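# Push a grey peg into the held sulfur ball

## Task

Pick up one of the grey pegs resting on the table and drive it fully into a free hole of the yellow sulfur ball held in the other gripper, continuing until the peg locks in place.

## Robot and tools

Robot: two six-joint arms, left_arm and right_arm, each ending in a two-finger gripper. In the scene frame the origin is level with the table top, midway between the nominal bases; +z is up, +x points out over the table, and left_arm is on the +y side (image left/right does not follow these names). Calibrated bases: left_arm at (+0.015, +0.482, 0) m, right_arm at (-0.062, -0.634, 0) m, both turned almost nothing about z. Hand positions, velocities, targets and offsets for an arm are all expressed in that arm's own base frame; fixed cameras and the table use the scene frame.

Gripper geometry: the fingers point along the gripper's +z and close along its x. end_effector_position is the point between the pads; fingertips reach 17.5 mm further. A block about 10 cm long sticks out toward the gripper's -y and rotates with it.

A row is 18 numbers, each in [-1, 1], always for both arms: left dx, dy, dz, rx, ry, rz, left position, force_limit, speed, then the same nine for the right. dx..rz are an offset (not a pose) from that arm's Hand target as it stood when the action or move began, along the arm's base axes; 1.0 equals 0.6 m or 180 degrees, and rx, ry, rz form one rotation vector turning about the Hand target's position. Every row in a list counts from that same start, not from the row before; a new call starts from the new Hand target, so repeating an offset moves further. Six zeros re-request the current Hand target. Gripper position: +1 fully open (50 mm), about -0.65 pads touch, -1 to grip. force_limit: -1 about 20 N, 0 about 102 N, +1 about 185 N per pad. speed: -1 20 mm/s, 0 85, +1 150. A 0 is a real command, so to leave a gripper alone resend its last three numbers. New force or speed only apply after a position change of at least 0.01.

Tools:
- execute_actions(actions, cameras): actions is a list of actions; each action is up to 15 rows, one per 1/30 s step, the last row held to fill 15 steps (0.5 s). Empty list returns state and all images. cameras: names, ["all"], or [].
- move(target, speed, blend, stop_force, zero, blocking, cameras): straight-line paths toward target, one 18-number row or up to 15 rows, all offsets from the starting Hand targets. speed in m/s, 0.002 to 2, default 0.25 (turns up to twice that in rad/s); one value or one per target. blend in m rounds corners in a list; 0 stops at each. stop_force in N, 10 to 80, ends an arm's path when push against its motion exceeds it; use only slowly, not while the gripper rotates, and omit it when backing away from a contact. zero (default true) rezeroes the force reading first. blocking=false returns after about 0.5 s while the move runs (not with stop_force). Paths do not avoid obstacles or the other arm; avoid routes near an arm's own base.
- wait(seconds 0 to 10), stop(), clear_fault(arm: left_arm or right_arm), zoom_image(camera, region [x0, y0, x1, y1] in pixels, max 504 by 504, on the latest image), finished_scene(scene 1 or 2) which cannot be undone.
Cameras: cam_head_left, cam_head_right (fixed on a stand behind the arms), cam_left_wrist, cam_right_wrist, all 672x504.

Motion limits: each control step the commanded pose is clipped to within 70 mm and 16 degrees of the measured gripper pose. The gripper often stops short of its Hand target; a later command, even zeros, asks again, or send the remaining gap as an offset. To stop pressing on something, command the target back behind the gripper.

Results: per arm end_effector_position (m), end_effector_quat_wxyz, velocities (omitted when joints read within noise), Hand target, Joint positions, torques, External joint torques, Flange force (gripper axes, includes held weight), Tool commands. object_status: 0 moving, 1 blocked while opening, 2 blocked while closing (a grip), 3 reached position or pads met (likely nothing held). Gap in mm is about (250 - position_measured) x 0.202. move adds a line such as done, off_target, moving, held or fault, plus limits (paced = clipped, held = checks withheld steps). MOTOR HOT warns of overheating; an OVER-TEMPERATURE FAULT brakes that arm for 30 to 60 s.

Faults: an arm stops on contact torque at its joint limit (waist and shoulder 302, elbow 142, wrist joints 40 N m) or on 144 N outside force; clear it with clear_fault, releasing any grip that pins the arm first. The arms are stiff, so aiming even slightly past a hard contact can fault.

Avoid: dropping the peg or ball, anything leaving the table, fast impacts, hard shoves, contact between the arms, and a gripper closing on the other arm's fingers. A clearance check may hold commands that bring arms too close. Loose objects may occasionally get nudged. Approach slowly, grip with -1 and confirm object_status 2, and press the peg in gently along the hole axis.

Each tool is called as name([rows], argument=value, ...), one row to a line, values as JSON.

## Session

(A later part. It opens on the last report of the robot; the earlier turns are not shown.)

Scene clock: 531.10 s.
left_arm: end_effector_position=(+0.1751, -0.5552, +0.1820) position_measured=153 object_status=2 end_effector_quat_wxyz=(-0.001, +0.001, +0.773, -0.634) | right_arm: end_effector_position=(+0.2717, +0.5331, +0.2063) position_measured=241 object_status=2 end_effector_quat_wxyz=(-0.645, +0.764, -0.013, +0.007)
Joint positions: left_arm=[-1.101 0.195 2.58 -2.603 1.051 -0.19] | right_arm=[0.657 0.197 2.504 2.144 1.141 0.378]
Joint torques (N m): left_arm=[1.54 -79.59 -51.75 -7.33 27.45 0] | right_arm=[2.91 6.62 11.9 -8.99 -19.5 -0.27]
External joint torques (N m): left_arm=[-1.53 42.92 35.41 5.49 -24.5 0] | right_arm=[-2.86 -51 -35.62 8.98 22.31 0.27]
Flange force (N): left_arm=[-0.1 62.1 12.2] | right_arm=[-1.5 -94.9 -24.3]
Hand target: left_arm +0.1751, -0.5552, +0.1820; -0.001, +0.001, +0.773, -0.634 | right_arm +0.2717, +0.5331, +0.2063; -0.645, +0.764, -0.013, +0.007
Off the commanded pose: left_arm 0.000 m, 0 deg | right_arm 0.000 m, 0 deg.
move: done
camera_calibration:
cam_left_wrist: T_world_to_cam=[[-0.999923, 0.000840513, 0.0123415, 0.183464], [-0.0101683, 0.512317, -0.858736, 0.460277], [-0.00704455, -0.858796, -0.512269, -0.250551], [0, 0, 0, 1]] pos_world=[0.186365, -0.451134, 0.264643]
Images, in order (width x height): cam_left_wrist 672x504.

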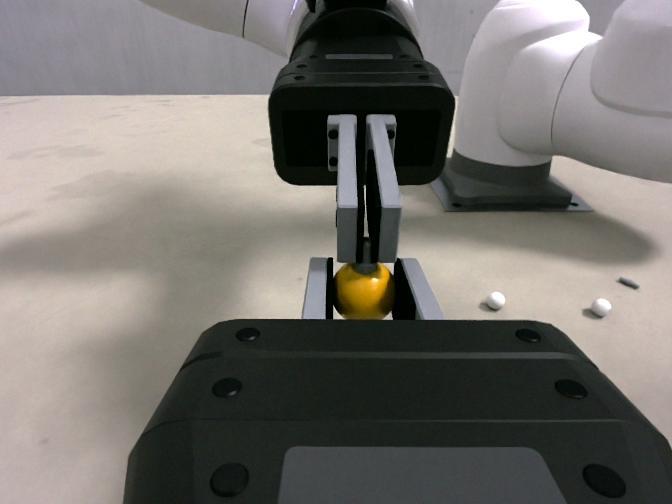

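move(target=[0,0,0,0,0,0,-1,1,-1,0,0.0005,-0.0022,0,0,0,-1,0,-0.5], speed=0.004)

move([
  [0,0,0,0,0,0,-1,1,-1,0,-0.0012,-0.0012,0.0111,0,0,-1,0,-0.5],
  [0,0,0,0,0,0,-1,1,-1,0,0.0,-0.0004,0,0,0,-1,0,-0.5],
  [0,0,0,0,0,0,-1,1,-1,0.0006,0,-0.0004,0,0.0056,0,-1,0,-0.5],
  [0,0,0,0,0,0,-1,1,-1,-0.0006,0,-0.0004,0,-0.0056,0,-1,0,-0.5],
  [0,0,0,0,0,0,-1,1,-1,0,0.0,-0.0004,0,0,0,-1,0,-0.5],
], speed=0.02, blend=0.0003, cameras=["cam_left_wrist"])

zoom_image(camera="cam_left_wrist", region=[347, 245, 383, 290])

move(target=[0,0,0,0,0,0,-1,1,-1,0,0,0.0105,0,0,0,-1,0,-0.5], speed=0.012, cameras=["cam_left_wrist"])

zoom_image(camera="cam_left_wrist", region=[347, 245, 383, 290])

Scene clock: 532.50 s.
left_arm: end_effector_position=(+0.1751, -0.5552, +0.1819) position_measured=153 object_status=2 end_effector_quat_wxyz=(-0.001, +0.001, +0.773, -0.634) | right_arm: end_effector_position=(+0.2717, +0.5335, +0.2051) position_measured=241 object_status=2 end_effector_quat_wxyz=(-0.645, +0.764, -0.013, +0.007)
Joint positions: left_arm=[-1.101 0.195 2.58 -2.603 1.051 -0.19] | right_arm=[0.657 0.2 2.504 2.146 1.142 0.375]
Joint torques (N m): left_arm=[-1.01 -93.55 -62.14 -7.48 35.23 0.07] | right_arm=[1.14 20.04 20.51 -10.51 -27.41 -0.01]
External joint torques (N m): left_arm=[1.02 56.77 46 5.67 -32.28 -0.07] | right_arm=[-1.12 -65.04 -44.24 10.5 30.23 0.01]
Flange force (N): left_arm=[-4.4 83.7 15.5] | right_arm=[-5.5 -117.9 -29.6]
Hand target: left_arm +0.1751, -0.5552, +0.1820; -0.001, +0.001, +0.773, -0.634 | right_arm +0.2717, +0.5334, +0.2050; -0.645, +0.764, -0.013, +0.007
Off the commanded pose: left_arm 0.000 m, 0 deg | right_arm 0.000 m, 0 deg.
move: done

Scene clock: 536.30 s.
left_arm: end_effector_position=(+0.1751, -0.5552, +0.1820) position_measured=153 object_status=2 end_effector_quat_wxyz=(-0.001, +0.001, +0.773, -0.634) | right_arm: end_effector_position=(+0.2717, +0.5334, +0.2048) position_measured=241 object_status=2 end_effector_quat_wxyz=(-0.645, +0.764, -0.013, +0.007)
Joint positions: left_arm=[-1.101 0.195 2.58 -2.603 1.051 -0.19] | right_arm=[0.657 0.201 2.505 2.146 1.143 0.374]
Joint torques (N m): left_arm=[0.45 -94.69 -64.09 -8.24 35.89 0.04] | right_arm=[2.71 21.4 22.25 -11.33 -27.94 -0.25]
External joint torques (N m): left_arm=[-0.47 57.95 47.72 6.4 -32.93 -0.04] | right_arm=[-2.71 -66.21 -45.81 11.32 30.76 0.25]
Flange force (N): left_arm=[-1.5 85.3 16.0] | right_arm=[-2.9 -120.2 -31.3]
Hand target: left_arm +0.1751, -0.5552, +0.1820; -0.001, +0.001, +0.773, -0.634 | right_arm +0.2717, +0.5334, +0.2048; -0.645, +0.764, -0.013, +0.007
Off the commanded pose: left_arm 0.000 m, 0 deg | right_arm 0.000 m, 0 deg.
move: done
camera_calibration:
cam_left_wrist: T_world_to_cam=[[-0.999923, 0.000840513, 0.0123415, 0.183364], [-0.0101683, 0.512317, -0.858736, 0.460276], [-0.00704455, -0.858796, -0.512269, -0.250551], [0, 0, 0, 1]] pos_world=[0.186265, -0.451134, 0.264643]
Images, in order (width x height): cam_left_wrist 672x504.

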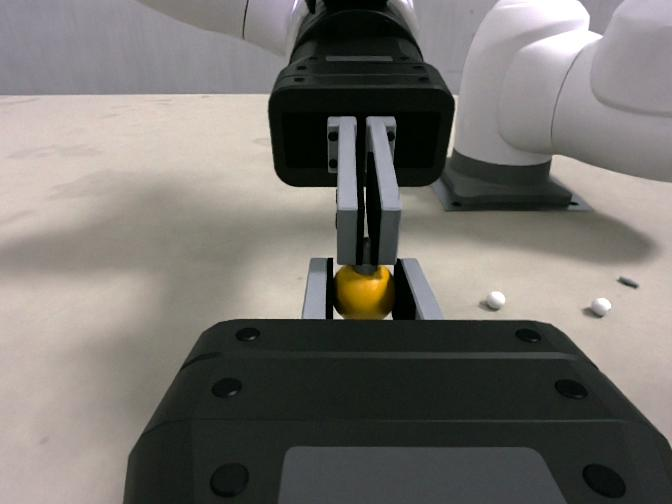

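Scaled by 11.200 from the camera's 672x504 image, which has a finer 960x720 frame.

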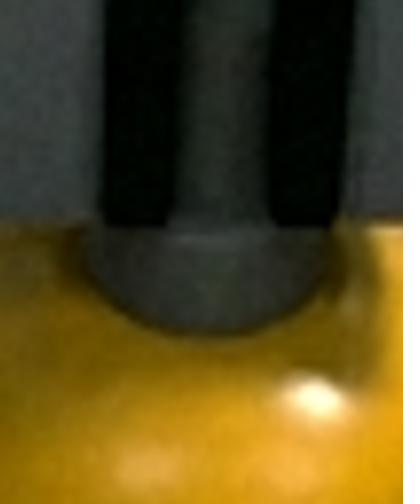

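Scene clock: 537.07 s.
left_arm: end_effector_position=(+0.1752, -0.5554, +0.1824) position_measured=153 object_status=2 end_effector_quat_wxyz=(-0.001, +0.001, +0.773, -0.634) | right_arm: end_effector_position=(+0.2717, +0.5334, +0.2109) position_measured=241 object_status=2 end_effector_quat_wxyz=(-0.645, +0.764, -0.013, +0.007)
Joint positions: left_arm=[-1.101 0.195 2.579 -2.603 1.052 -0.19] | right_arm=[0.657 0.186 2.502 2.139 1.133 0.391]
Joint torques (N m): left_arm=[1.81 -32.52 -18.63 -4.27 2.31 -0.03] | right_arm=[7.15 -40.69 -24.34 -1.85 5.15 -0.05]
External joint torques (N m): left_arm=[-1.75 -4.21 2.33 2.43 0.64 0.03] | right_arm=[-7.23 -3.21 0.07 1.86 -2.36 0.05]
Flange force (N): left_arm=[1.8 -9.4 -10.7] | right_arm=[5.3 -7.3 -13.6]
Hand target: left_arm +0.1751, -0.5552, +0.1820; -0.001, +0.001, +0.773, -0.634 | right_arm +0.2717, +0.5334, +0.2111; -0.645, +0.764, -0.013, +0.007
Off the commanded pose: left_arm 0.000 m, 0 deg | right_arm 0.000 m, 0 deg.
move: done
camera_calibration:
cam_left_wrist: T_world_to_cam=[[-0.999925, 0.000817991, 0.0122035, 0.183487], [-0.0100678, 0.511506, -0.85922, 0.46033], [-0.00694501, -0.859279, -0.51146, -0.250934], [0, 0, 0, 1]] pos_world=[0.186365, -0.451234, 0.264943]
Images, in order (width x height): cam_left_wrist 672x504.

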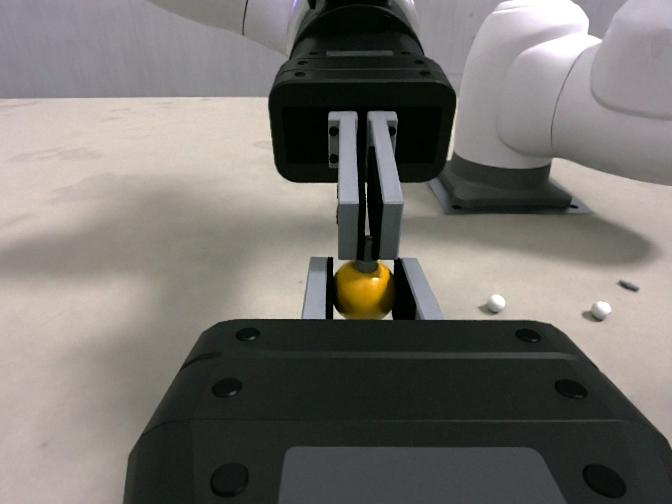

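Scaled by 11.200 from the camera's 672x504 image, which has a finer 960x720 frame.

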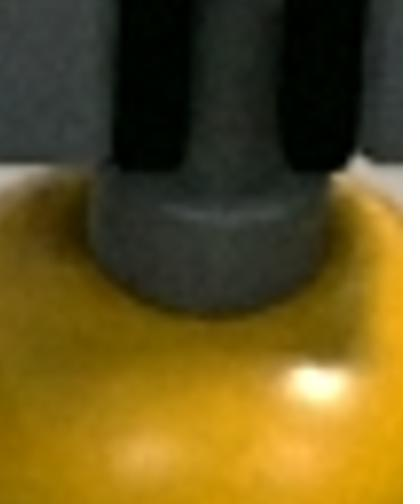

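move([
  [0,0,0,0,0,0,-1,1,-1,0.001,0,0.001,0,0,0,-1,0,-0.5],
], speed=0.004, cameras=["cam_left_wrist"])

zoom_image(camera="cam_left_wrist", region=[330, 230, 400, 300])

Scene clock: 540.13 s.
left_arm: end_effector_position=(+0.1751, -0.5552, +0.1819) position_measured=153 object_status=2 end_effector_quat_wxyz=(-0.001, +0.001, +0.773, -0.634) | right_arm: end_effector_position=(+0.2723, +0.5334, +0.2117) position_measured=241 object_status=2 end_effector_quat_wxyz=(-0.645, +0.764, -0.013, +0.007)
Joint positions: left_arm=[-1.101 0.195 2.58 -2.603 1.051 -0.19] | right_arm=[0.656 0.185 2.5 2.137 1.132 0.394]
Joint torques (N m): left_arm=[-3.21 -29.37 -12.2 -1.57 0.94 0.13] | right_arm=[0.49 -43 -30.15 1.39 5.53 -0.2]
External joint torques (N m): left_arm=[3.25 -7.22 -4.19 -0.28 2.01 -0.13] | right_arm=[-0.48 -0.81 5.76 -1.38 -2.74 0.2]
Flange force (N): left_arm=[-8.4 -15.1 -9.3] | right_arm=[-5.4 -3.9 -9.6]
Hand target: left_arm +0.1751, -0.5552, +0.1820; -0.001, +0.001, +0.773, -0.634 | right_arm +0.2723, +0.5334, +0.2117; -0.645, +0.764, -0.013, +0.007
Off the commanded pose: left_arm 0.000 m, 0 deg | right_arm 0.000 m, 0 deg.
move: done
camera_calibration:
cam_left_wrist: T_world_to_cam=[[-0.999923, 0.000839455, 0.012342, 0.183463], [-0.0101686, 0.51239, -0.858693, 0.460299], [-0.00704475, -0.858752, -0.512342, -0.250511], [0, 0, 0, 1]] pos_world=[0.186365, -0.451134, 0.264643]
Images, in order (width x height): cam_left_wrist 672x504.

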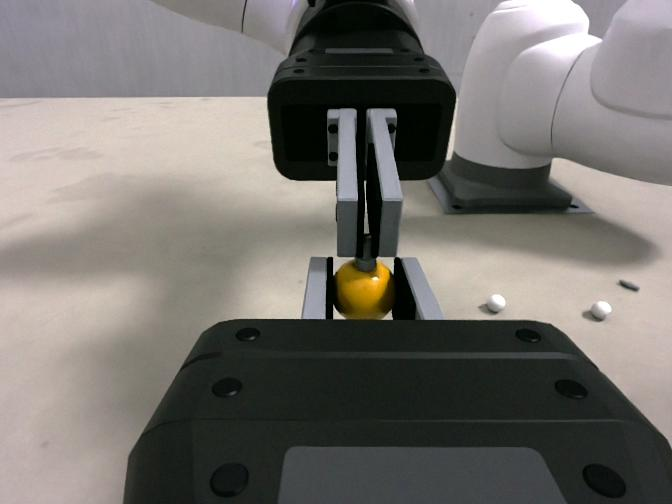

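Scaled by 7.200 from the camera's 672x504 image, which has a finer 960x720 frame.

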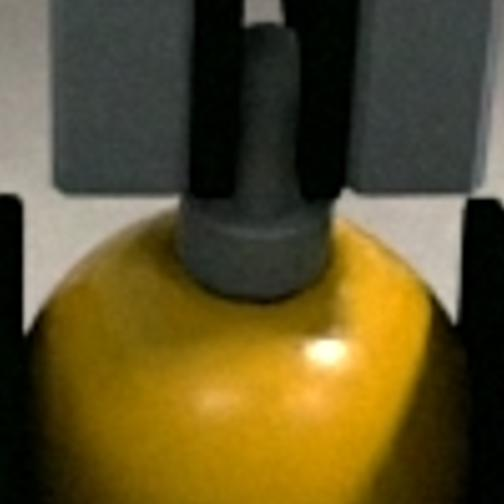

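zoom_image(camera="cam_left_wrist", region=[347, 245, 383, 290])

move([
  [0,0,0,0,0,0,-1,1,-1,0.0,0,0.001,0,0,0,-1,0,-0.5],
], speed=0.004, cameras=["cam_left_wrist"])

zoom_image(camera="cam_left_wrist", region=[347, 245, 383, 290])

Scaled by 11.200 from the camera's 672x504 image, which has a finer 960x720 frame.

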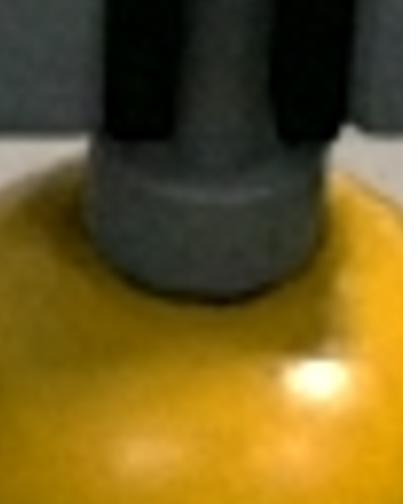

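Scene clock: 541.17 s.
left_arm: end_effector_position=(+0.1751, -0.5552, +0.1819) position_measured=153 object_status=2 end_effector_quat_wxyz=(-0.001, +0.001, +0.773, -0.634) | right_arm: end_effector_position=(+0.2723, +0.5334, +0.2123) position_measured=241 object_status=2 end_effector_quat_wxyz=(-0.645, +0.764, -0.013, +0.007)
Joint positions: left_arm=[-1.101 0.195 2.58 -2.603 1.051 -0.19] | right_arm=[0.656 0.183 2.5 2.136 1.131 0.395]
Joint torques (N m): left_arm=[-2.64 -32.88 -13.67 -1.74 2.48 0.11] | right_arm=[-0.18 -39.86 -27.32 0.82 3.79 -0.13]
External joint torques (N m): left_arm=[2.69 -3.84 -2.64 -0.1 0.47 -0.11] | right_arm=[0.24 -3.98 2.89 -0.83 -1 0.13]
Flange force (N): left_arm=[-7.6 -9.9 -5.7] | right_arm=[-6.2 -9.6 -8.8]
Hand target: left_arm +0.1751, -0.5552, +0.1820; -0.001, +0.001, +0.773, -0.634 | right_arm +0.2723, +0.5334, +0.2123; -0.645, +0.764, -0.013, +0.007
Off the commanded pose: left_arm 0.000 m, 0 deg | right_arm 0.000 m, 0 deg.
move: done
camera_calibration:
cam_left_wrist: T_world_to_cam=[[-0.999923, 0.000839738, 0.0123415, 0.183463], [-0.0101681, 0.51239, -0.858693, 0.460299], [-0.00704475, -0.858752, -0.512342, -0.250511], [0, 0, 0, 1]] pos_world=[0.186365, -0.451134, 0.264643]
Images, in order (width x height): cam_left_wrist 672x504.

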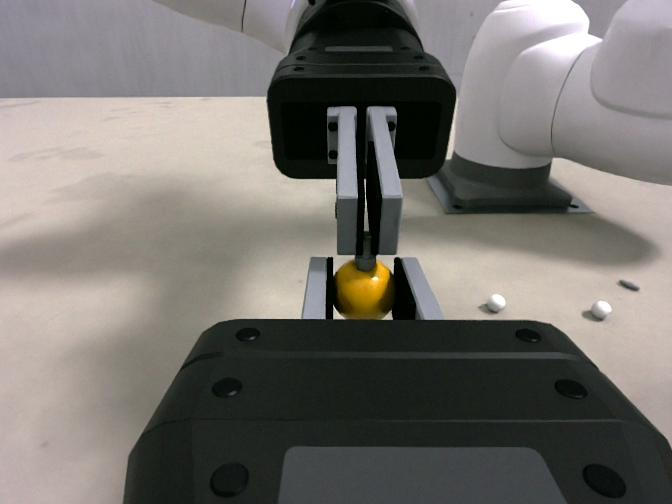

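Scaled by 11.200 from the camera's 672x504 image, which has a finer 960x720 frame.

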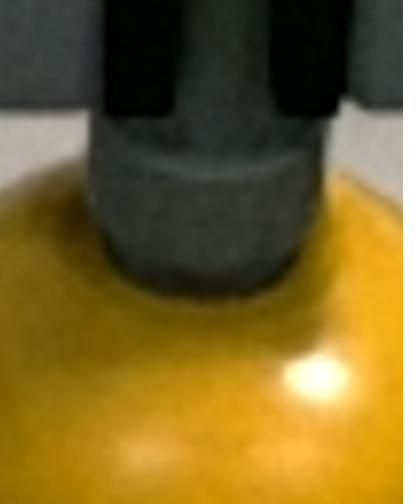

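move([
  [0,0,0,0,0,0,-1,1,-1,0,0,0,0,0,0,-0.25,0,-0.5],
  [0,0,0,0,0,0,-1,1,-1,0,-0.02,0.1,0,0,0,-0.25,0,-0.5],
  [0,0,0,0,0,0,-1,1,-1,0,-0.1,0.35,-0.2,0,0,-0.25,0,-0.5],
  [0,0,0,0,0,0,-1,1,-1,0,-0.05,0.4,-0.45,0,0,-0.25,0,-0.5],
], speed=0.2, cameras=["all"])

Scene clock: 555.70 s.
left_arm: end_effector_position=(+0.1751, -0.5552, +0.1820) position_measured=153 object_status=2 end_effector_quat_wxyz=(-0.001, +0.001, +0.773, -0.634) | right_arm: end_effector_position=(+0.2723, +0.5034, +0.4523) position_measured=189 object_status=3 end_effector_quat_wxyz=(+0.005, +1.000, -0.006, +0.014)
Joint positions: left_arm=[-1.101 0.195 2.58 -2.603 1.051 -0.19] | right_arm=[1.029 0.02 1.604 -0.029 1.513 2.613]
Joint torques (N m): left_arm=[-1.38 -34.04 -14.32 -2.13 3.1 0.09] | right_arm=[0.48 -40.25 -43.43 4.59 0.22 -0.15]
External joint torques (N m): left_arm=[1.37 -2.76 -1.9 0.3 -0.15 -0.09] | right_arm=[-0.52 -5.56 -0.13 -0.31 -0.31 0.15]
Flange force (N): left_arm=[-5.0 -9.0 -3.9] | right_arm=[-3.4 8.2 -0.2]
Hand target: left_arm +0.1751, -0.5552, +0.1820; -0.001, +0.001, +0.773, -0.634 | right_arm +0.2723, +0.5034, +0.4523; +0.005, +1.000, -0.006, +0.014
Off the commanded pose: left_arm 0.000 m, 0 deg | right_arm 0.000 m, 0 deg.
move: done
camera_calibration:
cam_left_wrist: T_world_to_cam=[[-0.999923, 0.000839455, 0.012342, 0.183463], [-0.0101686, 0.51239, -0.858693, 0.460299], [-0.00704475, -0.858752, -0.512342, -0.250511], [0, 0, 0, 1]] pos_world=[0.186365, -0.451134, 0.264643]
cam_right_wrist: T_world_to_cam=[[0.999382, 0.00679673, 0.0344916, -0.280601], [-0.00523871, -0.941385, 0.337294, 0.345429], [0.0347624, -0.337266, -0.940767, 0.713639], [0, 0, 0, 1]] pos_world=[0.25743, 0.567774, 0.564535]

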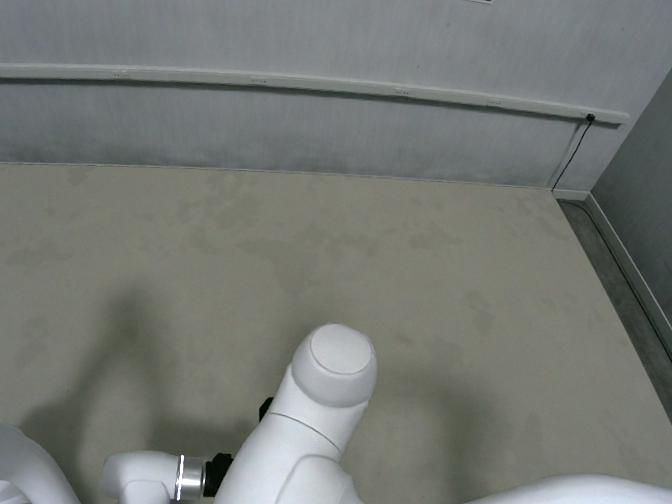

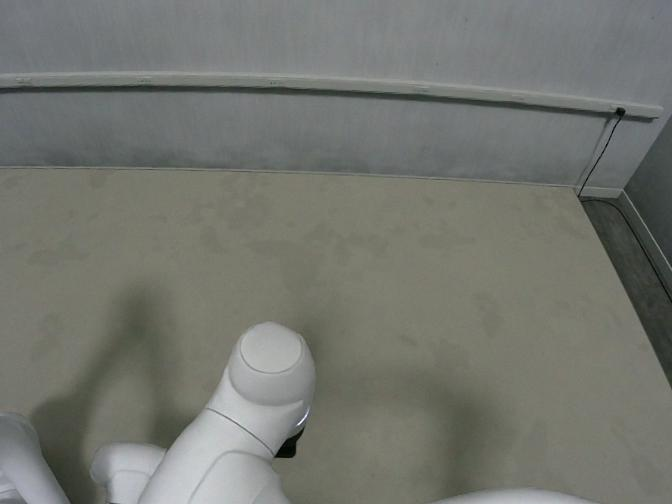

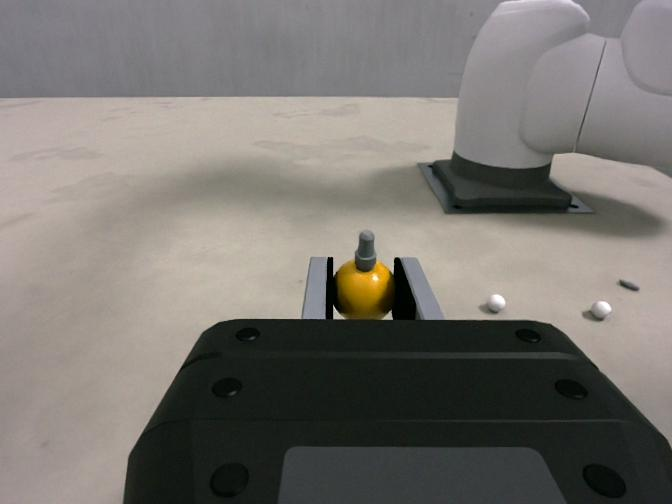

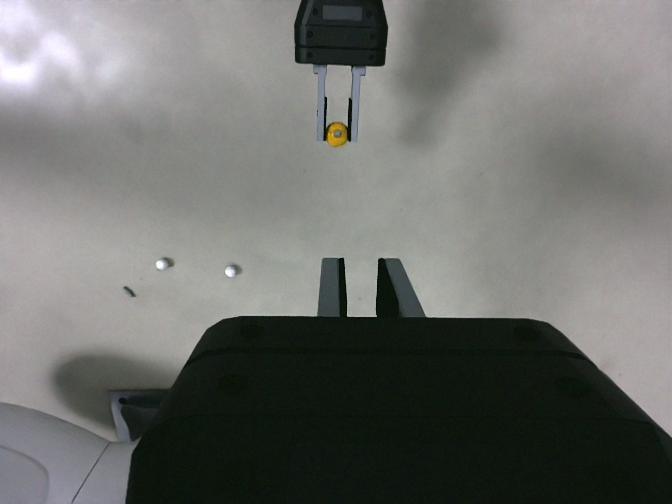

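move([
  [0,0,0,0,0,0,-1,1,-1,0,-0.05,0.0,0,0,0.45,-0.25,0,-0.5],
], speed=0.5)

Scene clock: 558.03 s.
left_arm: end_effector_position=(+0.1751, -0.5552, +0.1820) position_measured=153 object_status=2 end_effector_quat_wxyz=(-0.001, +0.001, +0.773, -0.634) | right_arm: end_effector_position=(+0.2723, +0.4734, +0.4523) position_measured=189 object_status=3 end_effector_quat_wxyz=(-0.005, +0.764, +0.645, +0.014)
Joint positions: left_arm=[-1.101 0.195 2.58 -2.603 1.051 -0.19] | right_arm=[0.985 -0.035 1.659 0.001 1.488 1.153]
Joint torques (N m): left_arm=[-1.82 -34.07 -14.32 -2.14 3.11 0.05] | right_arm=[0.19 -34.52 -43.98 4.62 0.13 -0.22]
External joint torques (N m): left_arm=[1.8 -2.59 -1.93 0.31 -0.17 -0.05] | right_arm=[-0.14 -5.5 0.41 -0.22 -0.19 0.22]
Flange force (N): left_arm=[-6.3 -8.5 -4.2] | right_arm=[-8.9 -3.5 0.3]
Hand target: left_arm +0.1751, -0.5552, +0.1820; -0.001, +0.001, +0.773, -0.634 | right_arm +0.2723, +0.4734, +0.4523; -0.005, +0.764, +0.645, +0.014
Off the commanded pose: left_arm 0.000 m, 0 deg | right_arm 0.000 m, 0 deg.
move: done

move([
  [0,0,0,0,0,0,-1,1,-1,0,0.03,-0.05,0,0,0.554,-0.25,0,-0.5],
  [0,0,0,0,0,0,-1,1,-1,0,0.06,-0.15,0,0,0.554,-0.25,0,-0.5],
], speed=0.5, cameras=["cam_right_wrist","cam_left_wrist"])

zoom_image(camera="cam_right_wrist", region=[300, 180, 370, 250])

Scene clock: 561.50 s.
left_arm: end_effector_position=(+0.1751, -0.5552, +0.1820) position_measured=153 object_status=2 end_effector_quat_wxyz=(-0.001, +0.001, +0.773, -0.634) | right_arm: end_effector_position=(+0.2723, +0.5094, +0.3623) position_measured=189 object_status=3 end_effector_quat_wxyz=(-0.014, -0.001, +1.000, +0.005)
Joint positions: left_arm=[-1.101 0.195 2.58 -2.603 1.051 -0.19] | right_arm=[1.006 0.051 1.734 0.03 1.362 -0.573]
Joint torques (N m): left_arm=[-1.71 -34.1 -14.32 -2.16 3.08 0.14] | right_arm=[-0.19 -41.7 -42.35 4.49 0.47 -0.12]
External joint torques (N m): left_arm=[1.54 -2.37 -1.81 0.35 -0.14 -0.13] | right_arm=[0.52 -7.05 -0.3 -0.18 -0.38 0.12]
Flange force (N): left_arm=[-5.8 -8.0 -3.8] | right_arm=[6.3 -8.8 -2.1]
Hand target: left_arm +0.1751, -0.5552, +0.1820; -0.001, +0.001, +0.773, -0.634 | right_arm +0.2723, +0.5094, +0.3623; -0.014, -0.001, +1.000, +0.005
Off the commanded pose: left_arm 0.000 m, 0 deg | right_arm 0.000 m, 0 deg.
move: done
camera_calibration:
cam_left_wrist: T_world_to_cam=[[-0.999923, 0.000839455, 0.012342, 0.183463], [-0.0101686, 0.51239, -0.858693, 0.460299], [-0.00704475, -0.858752, -0.512342, -0.250511], [0, 0, 0, 1]] pos_world=[0.186365, -0.451134, 0.264643]
cam_right_wrist: T_world_to_cam=[[-0.999221, -0.0193177, 0.0344223, 0.280048], [-0.00657458, 0.94133, 0.337423, -0.577389], [-0.038921, 0.336934, -0.940723, 0.307689], [0, 0, 0, 1]] pos_world=[0.288009, 0.445252, 0.474635]
Images, in order (width x height): cam_left_wrist 672x504, cam_right_wrist 672x504.

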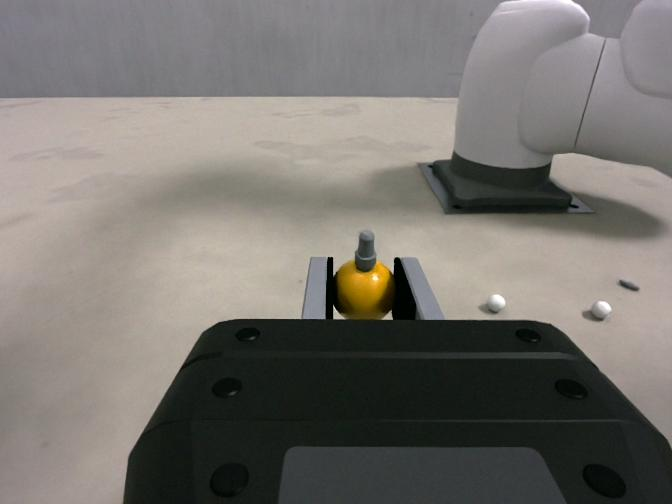

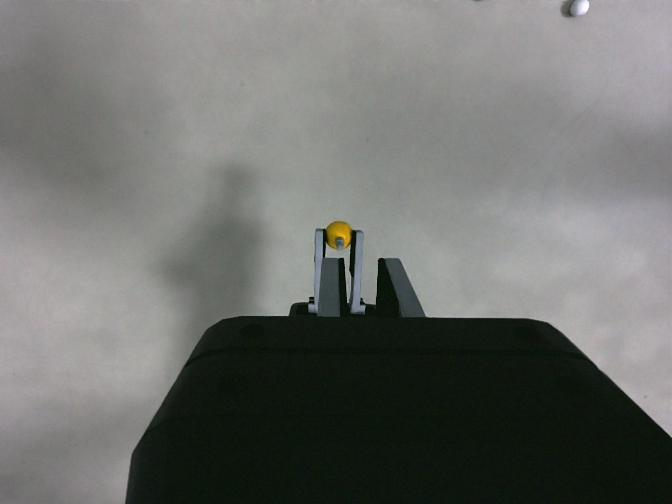

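Scaled by 7.200 from the camera's 672x504 image, which has a finer 960x720 frame.

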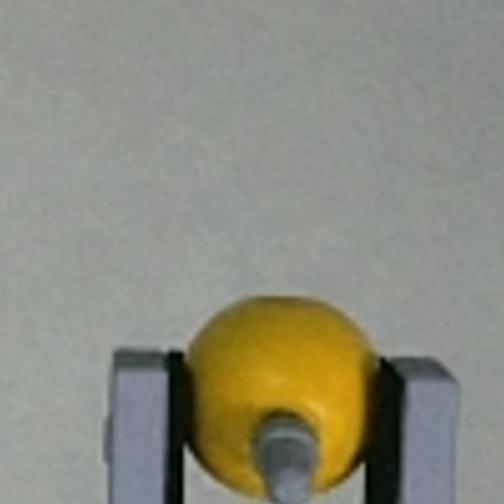

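move([
  [0,0,0,0,0,0,-1,1,-1,0,0.061,-0.1955,-0.0223,-0.0089,0,-0.25,0,-0.5],
], speed=0.12, cameras=["cam_right_wrist","cam_left_wrist"])

zoom_image(camera="cam_right_wrist", region=[290, 220, 430, 320])

zoom_image(camera="cam_left_wrist", region=[320, 190, 420, 290])

Scene clock: 563.83 s.
left_arm: end_effector_position=(+0.1751, -0.5552, +0.1820) position_measured=153 object_status=2 end_effector_quat_wxyz=(-0.001, +0.001, +0.773, -0.634) | right_arm: end_effector_position=(+0.2723, +0.5460, +0.2450) position_measured=189 object_status=3 end_effector_quat_wxyz=(+0.000, +0.000, +1.000, -0.030)
Joint positions: left_arm=[-1.101 0.195 2.58 -2.603 1.051 -0.19] | right_arm=[1.065 0.185 1.804 -0.031 1.205 -0.494]
Joint torques (N m): left_arm=[-1.82 -34.01 -14.29 -2.14 3.09 0.09] | right_arm=[0.42 -54.44 -39.79 4.04 0.55 -0.03]
External joint torques (N m): left_arm=[1.81 -2.82 -2.06 0.3 -0.14 -0.09] | right_arm=[-0.49 -4.5 0.15 -0.18 -0.34 0.03]
Flange force (N): left_arm=[-6.4 -9.1 -4.4] | right_arm=[2.5 -7.0 -1.8]
Hand target: left_arm +0.1751, -0.5552, +0.1820; -0.001, +0.001, +0.773, -0.634 | right_arm +0.2723, +0.5460, +0.2450; +0.000, +0.000, +1.000, -0.030
Off the commanded pose: left_arm 0.000 m, 0 deg | right_arm 0.000 m, 0 deg.
move: done
camera_calibration:
cam_left_wrist: T_world_to_cam=[[-0.999923, 0.000839455, 0.012342, 0.183463], [-0.0101686, 0.51239, -0.858693, 0.460299], [-0.00704475, -0.858752, -0.512342, -0.250511], [0, 0, 0, 1]] pos_world=[0.186365, -0.451134, 0.264643]
cam_right_wrist: T_world_to_cam=[[-0.999811, -0.0178423, 0.0077563, 0.290677], [-0.0150807, 0.962621, 0.270432, -0.565199], [-0.0122915, 0.270264, -0.962708, 0.219509], [0, 0, 0, 1]] pos_world=[0.284796, 0.489933, 0.361916]
Images, in order (width x height): cam_left_wrist 672x504, cam_right_wrist 672x504.

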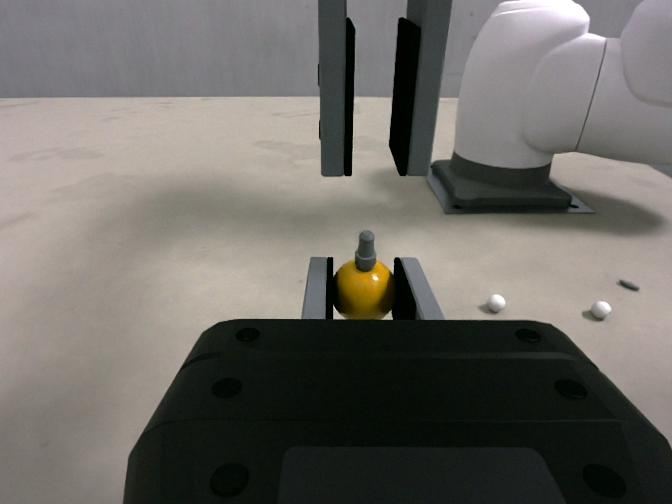

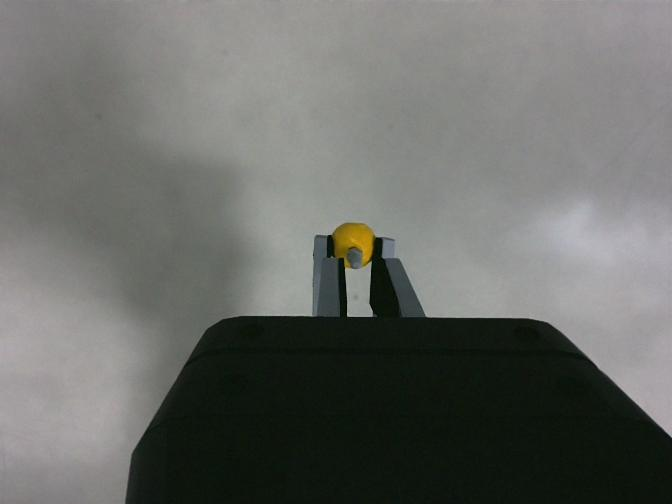

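Scaled by 3.600 from the camera's 672x504 image, which has a finer 960x720 frame.

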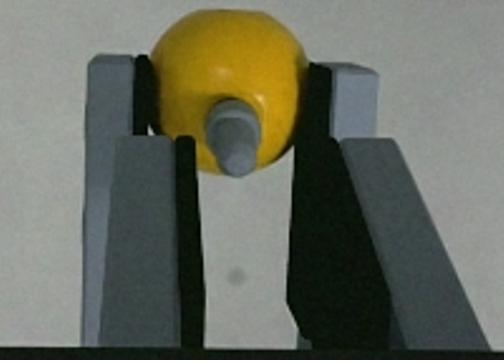

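Scaled by 5.040 from the camera's 672x504 image, which has a finer 960x720 frame.

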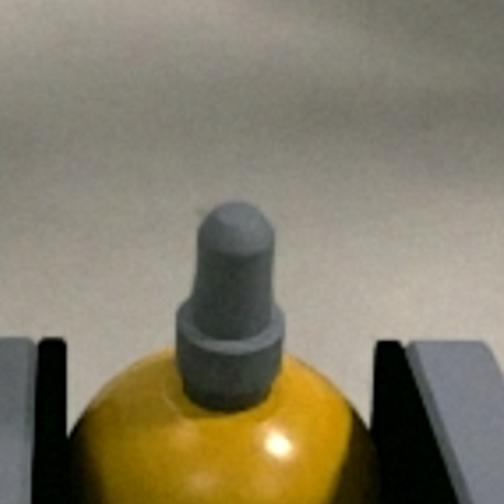

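move([
  [0,0,0,0,0,0,-1,1,-1,0,0.0,-0.0483,0,0,0,-0.25,0,-0.5],
], speed=0.05, cameras=["cam_right_wrist","cam_left_wrist"])

zoom_image(camera="cam_right_wrist", region=[310, 210, 410, 310])

zoom_image(camera="cam_left_wrist", region=[320, 190, 420, 290])

Scene clock: 565.60 s.
left_arm: end_effector_position=(+0.1751, -0.5552, +0.1820) position_measured=153 object_status=2 end_effector_quat_wxyz=(-0.001, +0.001, +0.773, -0.634) | right_arm: end_effector_position=(+0.2723, +0.5460, +0.2160) position_measured=189 object_status=3 end_effector_quat_wxyz=(+0.000, +0.000, +1.000, -0.030)
Joint positions: left_arm=[-1.101 0.195 2.58 -2.603 1.051 -0.19] | right_arm=[1.065 0.205 1.836 -0.032 1.152 -0.492]
Joint torques (N m): left_arm=[-1.7 -33.85 -14.43 -2.18 3.1 0.11] | right_arm=[0.55 -55.22 -39.07 3.99 0.67 -0.1]
External joint torques (N m): left_arm=[1.7 -2.86 -1.83 0.35 -0.14 -0.11] | right_arm=[-0.77 -4.32 0.63 -0.26 -0.46 0.1]
Flange force (N): left_arm=[-6.0 -9.2 -4.7] | right_arm=[2.4 -7.7 -1.3]
Hand target: left_arm +0.1751, -0.5552, +0.1820; -0.001, +0.001, +0.773, -0.634 | right_arm +0.2723, +0.5460, +0.2160; +0.000, +0.000, +1.000, -0.030
Off the commanded pose: left_arm 0.000 m, 0 deg | right_arm 0.000 m, 0 deg.
move: done
camera_calibration:
cam_left_wrist: T_world_to_cam=[[-0.999923, 0.000839455, 0.012342, 0.183463], [-0.0101686, 0.51239, -0.858693, 0.460299], [-0.00704475, -0.858752, -0.512342, -0.250511], [0, 0, 0, 1]] pos_world=[0.186365, -0.451134, 0.264643]
cam_right_wrist: T_world_to_cam=[[-0.999811, -0.0178417, 0.0077561, 0.290901], [-0.0150805, 0.962628, 0.270406, -0.557351], [-0.0122907, 0.270238, -0.962715, 0.191606], [0, 0, 0, 1]] pos_world=[0.284796, 0.489933, 0.332917]
Images, in order (width x height): cam_left_wrist 672x504, cam_right_wrist 672x504.

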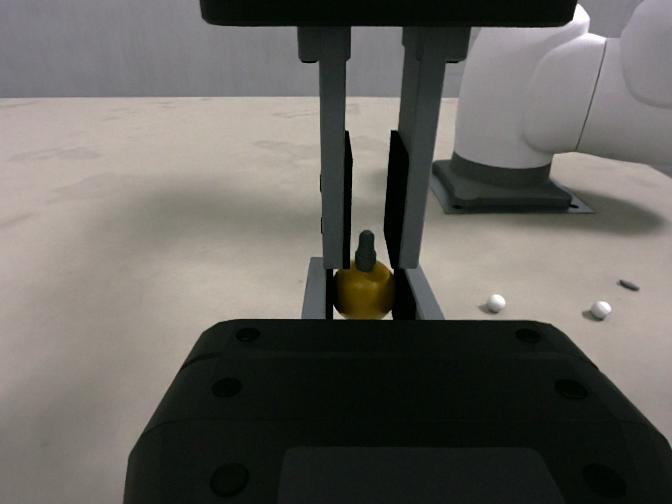

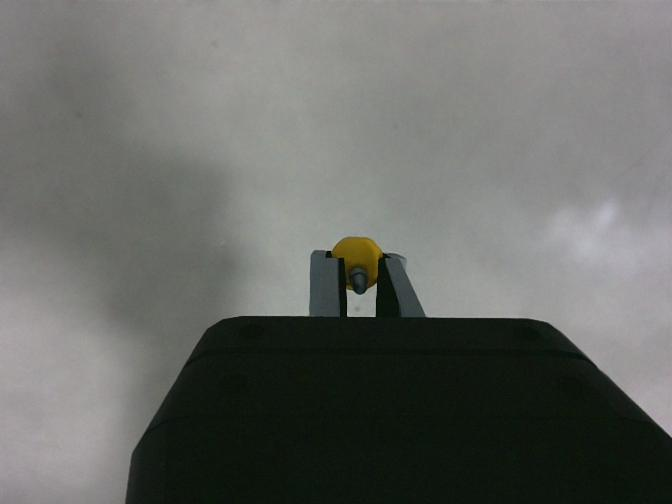

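Scaled by 5.040 from the camera's 672x504 image, which has a finer 960x720 frame.

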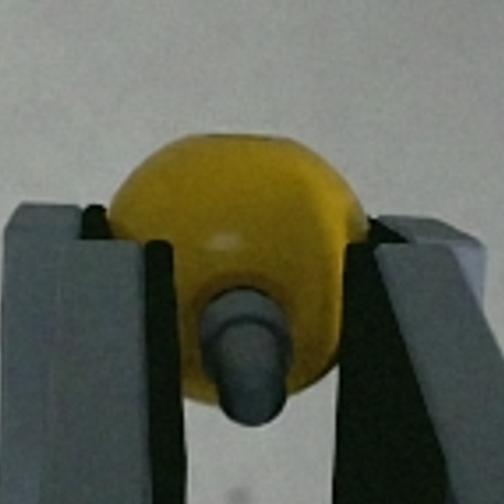

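Scaled by 5.040 from the camera's 672x504 image, which has a finer 960x720 frame.

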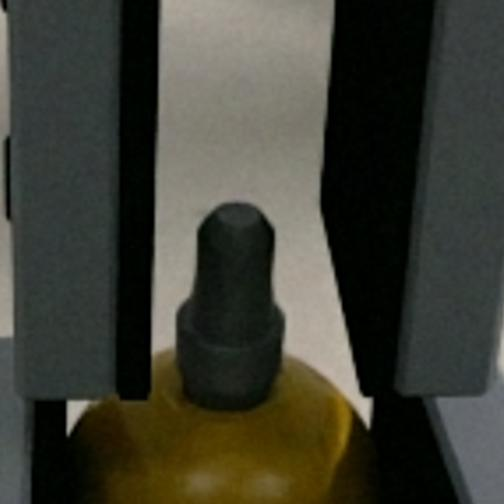

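move([
  [0,0,0,0,0,0,-1,1,-1,0.0015,0.0,0,0,0,0,-0.25,0,-0.5],
  [0,0,0,0,0,0,-1,1,-1,0.0015,0.0,0,0,0,0,-1,0,-1],
], speed=0.02, cameras=["cam_right_wrist","cam_left_wrist"])

zoom_image(camera="cam_right_wrist", region=[310, 210, 410, 310])

zoom_image(camera="cam_left_wrist", region=[320, 190, 420, 290])

Scene clock: 568.13 s.
left_arm: end_effector_position=(+0.1751, -0.5552, +0.1820) position_measured=153 object_status=2 end_effector_quat_wxyz=(-0.001, +0.001, +0.773, -0.634) | right_arm: end_effector_position=(+0.2732, +0.5460, +0.2160) position_measured=238 object_status=2 end_effector_quat_wxyz=(+0.000, +0.000, +1.000, -0.030)
Joint positions: left_arm=[-1.101 0.195 2.58 -2.603 1.051 -0.19] | right_arm=[1.064 0.206 1.835 -0.032 1.152 -0.494]
Joint torques (N m): left_arm=[-2.52 -34.08 -13.86 -1.71 3.24 0.12] | right_arm=[-0.86 -54.98 -39.42 3.51 0.16 -0.13]
External joint torques (N m): left_arm=[2.54 -2.69 -2.38 -0.12 -0.3 -0.12] | right_arm=[0.8 -5.3 0.87 0.24 0.06 0.13]
Flange force (N): left_arm=[-7.4 -9.1 -4.1] | right_arm=[5.5 -8.0 -2.7]
Hand target: left_arm +0.1751, -0.5552, +0.1820; -0.001, +0.001, +0.773, -0.634 | right_arm +0.2732, +0.5460, +0.2160; +0.000, +0.000, +1.000, -0.030
Off the commanded pose: left_arm 0.000 m, 0 deg | right_arm 0.000 m, 0 deg.
move: done
camera_calibration:
cam_left_wrist: T_world_to_cam=[[-0.999923, 0.000839455, 0.012342, 0.183463], [-0.0101686, 0.51239, -0.858693, 0.460299], [-0.00704475, -0.858752, -0.512342, -0.250511], [0, 0, 0, 1]] pos_world=[0.186365, -0.451134, 0.264643]
cam_right_wrist: T_world_to_cam=[[-0.999811, -0.0178417, 0.00775781, 0.291802], [-0.0150812, 0.962654, 0.270313, -0.557292], [-0.012291, 0.270145, -0.962741, 0.191575], [0, 0, 0, 1]] pos_world=[0.285696, 0.489933, 0.332817]
Images, in order (width x height): cam_left_wrist 672x504, cam_right_wrist 672x504.

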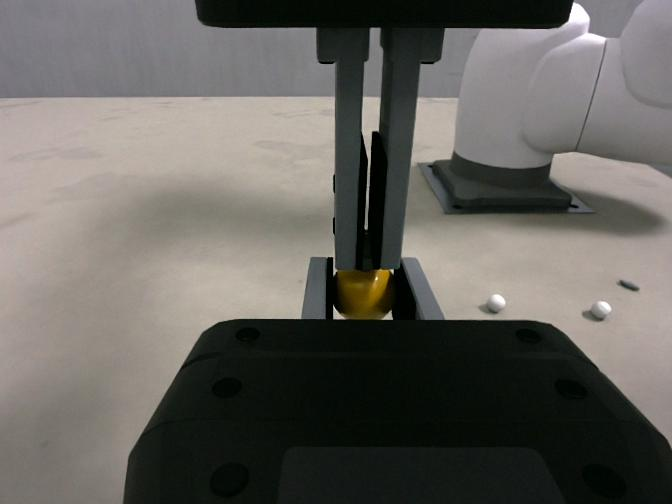

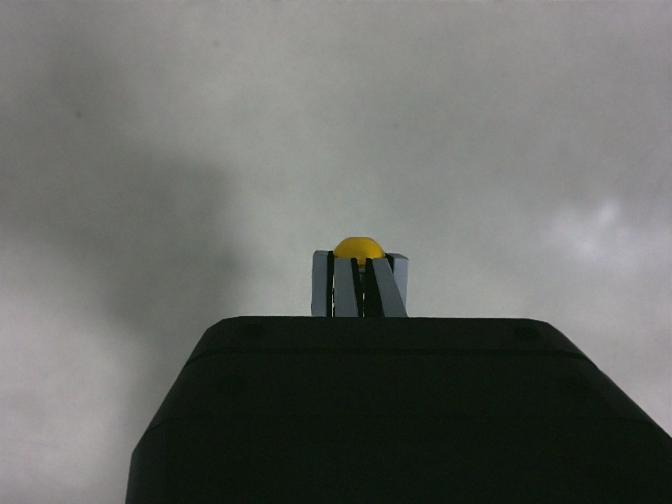

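Scaled by 5.040 from the camera's 672x504 image, which has a finer 960x720 frame.

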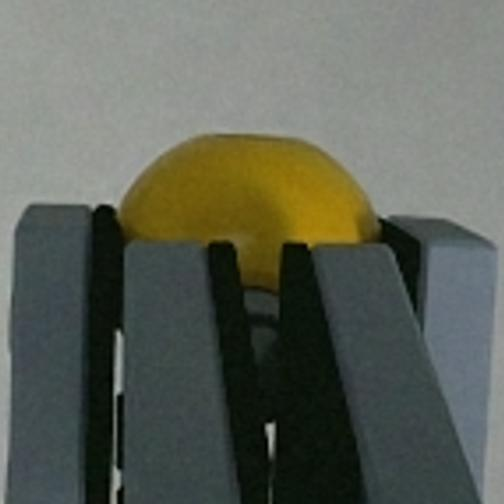

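Scaled by 5.040 from the camera's 672x504 image, which has a finer 960x720 frame.

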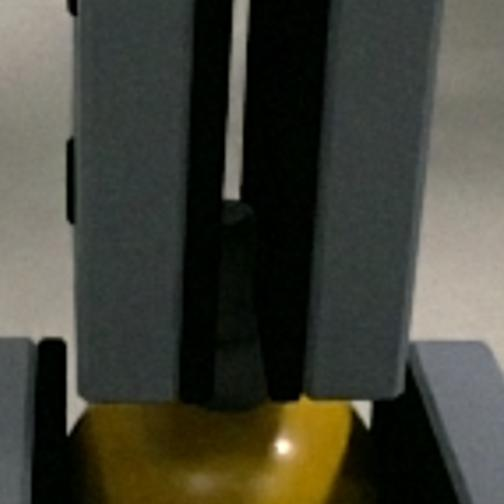

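move([
  [0,0,0,0,0,0,-1,1,-1,0,-0.0003,-0.005,0,0,0,-1,0,-1],
], speed=0.006, cameras=["cam_left_wrist"])

zoom_image(camera="cam_left_wrist", region=[347, 245, 383, 290])

Scene clock: 569.27 s.
left_arm: end_effector_position=(+0.1751, -0.5552, +0.1819) position_measured=153 object_status=2 end_effector_quat_wxyz=(-0.001, +0.001, +0.773, -0.634) | right_arm: end_effector_position=(+0.2732, +0.5459, +0.2131) position_measured=238 object_status=2 end_effector_quat_wxyz=(+0.000, +0.000, +1.000, -0.030)
Joint positions: left_arm=[-1.101 0.195 2.58 -2.603 1.051 -0.19] | right_arm=[1.064 0.208 1.839 -0.032 1.147 -0.494]
Joint torques (N m): left_arm=[-5.48 -52.82 -26.05 -1.77 13.35 0.2] | right_arm=[-3.91 -35.71 -24.39 2.16 -0.44 -0.11]
External joint torques (N m): left_arm=[5.39 16.27 9.8 -0.05 -10.41 -0.19] | right_arm=[3.94 -24.53 -14.06 1.59 0.65 0.11]
Flange force (N): left_arm=[-13.3 20.3 4.6] | right_arm=[10.1 -7.8 -34.4]
Hand target: left_arm +0.1751, -0.5552, +0.1820; -0.001, +0.001, +0.773, -0.634 | right_arm +0.2732, +0.5459, +0.2130; +0.000, +0.000, +1.000, -0.030
Off the commanded pose: left_arm 0.000 m, 0 deg | right_arm 0.000 m, 0 deg.
move: done
camera_calibration:
cam_left_wrist: T_world_to_cam=[[-0.999923, 0.000700624, 0.0123758, 0.183292], [-0.0102678, 0.512506, -0.858622, 0.46035], [-0.00694423, -0.858683, -0.51246, -0.250468], [0, 0, 0, 1]] pos_world=[0.186265, -0.451133, 0.264643]
Images, in order (width x height): cam_left_wrist 672x504.

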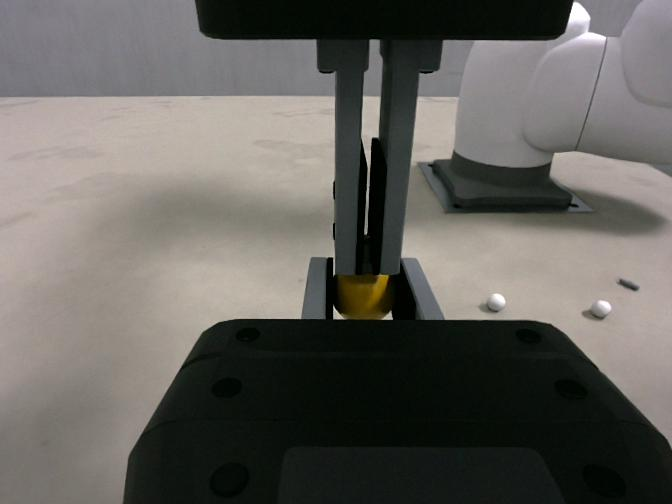

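Scaled by 11.200 from the camera's 672x504 image, which has a finer 960x720 frame.

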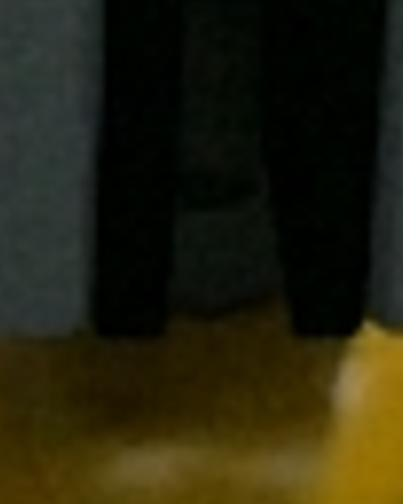

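move([
  [0,0,0,0,0,0,-1,1,-1,-0.0012,-0.0003,-0.005,0,0,0,-1,0,-1],
], speed=0.006)

Scene clock: 570.50 s.
left_arm: end_effector_position=(+0.1751, -0.5552, +0.1819) position_measured=153 object_status=2 end_effector_quat_wxyz=(-0.001, +0.001, +0.773, -0.634) | right_arm: end_effector_position=(+0.2725, +0.5457, +0.2101) position_measured=238 object_status=2 end_effector_quat_wxyz=(+0.000, +0.000, +1.000, -0.030)
Joint positions: left_arm=[-1.101 0.195 2.58 -2.603 1.051 -0.19] | right_arm=[1.065 0.209 1.843 -0.032 1.141 -0.492]
Joint torques (N m): left_arm=[-0.62 -74.42 -44.61 -5.68 24.7 0.08] | right_arm=[-0.78 -11.4 -2.59 4.1 0.62 -0.06]
External joint torques (N m): left_arm=[0.58 37.72 28.3 3.85 -21.75 -0.08] | right_arm=[0.82 -49.1 -35.91 -0.35 -0.41 0.06]
Flange force (N): left_arm=[-5.1 52.9 13.4] | right_arm=[3.7 -9.0 -74.3]
Hand target: left_arm +0.1751, -0.5552, +0.1820; -0.001, +0.001, +0.773, -0.634 | right_arm +0.2725, +0.5457, +0.2100; +0.000, +0.000, +1.000, -0.030
Off the commanded pose: left_arm 0.000 m, 0 deg | right_arm 0.000 m, 0 deg.
move: done

move([
  [0,0,0,0,0,0,-1,1,-1,-0.0006,-0.0001,-0.003,0,0,0,-1,0,-1],
], speed=0.005, cameras=["cam_left_wrist"])

zoom_image(camera="cam_left_wrist", region=[347, 245, 383, 290])

Scene clock: 571.80 s.
left_arm: end_effector_position=(+0.1751, -0.5552, +0.1818) position_measured=153 object_status=2 end_effector_quat_wxyz=(-0.001, +0.001, +0.773, -0.634) | right_arm: end_effector_position=(+0.2721, +0.5457, +0.2083) position_measured=238 object_status=2 end_effector_quat_wxyz=(+0.000, +0.000, +1.000, -0.030)
Joint positions: left_arm=[-1.101 0.195 2.58 -2.603 1.051 -0.19] | right_arm=[1.065 0.211 1.845 -0.032 1.138 -0.492]
Joint torques (N m): left_arm=[3.34 -100.21 -64.41 -9.29 38.14 0.03] | right_arm=[1.15 18.84 22.28 5.31 1.72 -0.11]
External joint torques (N m): left_arm=[-3.41 63.62 47.99 7.45 -35.19 -0.03] | right_arm=[-0.96 -78.85 -60.19 -1.61 -1.49 0.11]
Flange force (N): left_arm=[0.7 92.1 26.6] | right_arm=[0.7 -12.3 -120.7]
Hand target: left_arm +0.1751, -0.5552, +0.1820; -0.001, +0.001, +0.773, -0.634 | right_arm +0.2721, +0.5456, +0.2082; +0.000, +0.000, +1.000, -0.030
Off the commanded pose: left_arm 0.000 m, 0 deg | right_arm 0.000 m, 0 deg.
move: done
camera_calibration:
cam_left_wrist: T_world_to_cam=[[-0.999922, 0.000785507, 0.0124273, 0.183317], [-0.010268, 0.512581, -0.858578, 0.460286], [-0.00704443, -0.858639, -0.512533, -0.250461], [0, 0, 0, 1]] pos_world=[0.186265, -0.451133, 0.264543]
Images, in order (width x height): cam_left_wrist 672x504.

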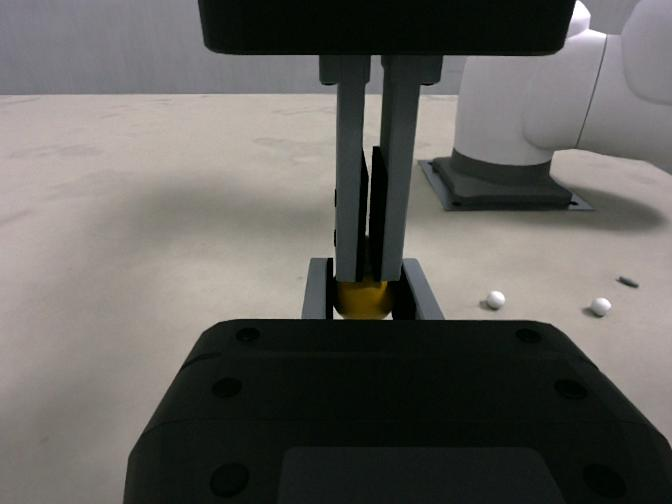

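Scaled by 11.200 from the camera's 672x504 image, which has a finer 960x720 frame.

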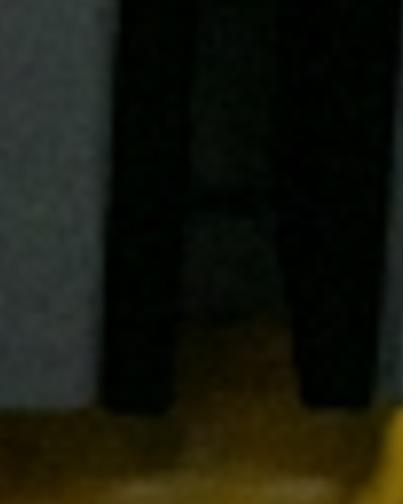

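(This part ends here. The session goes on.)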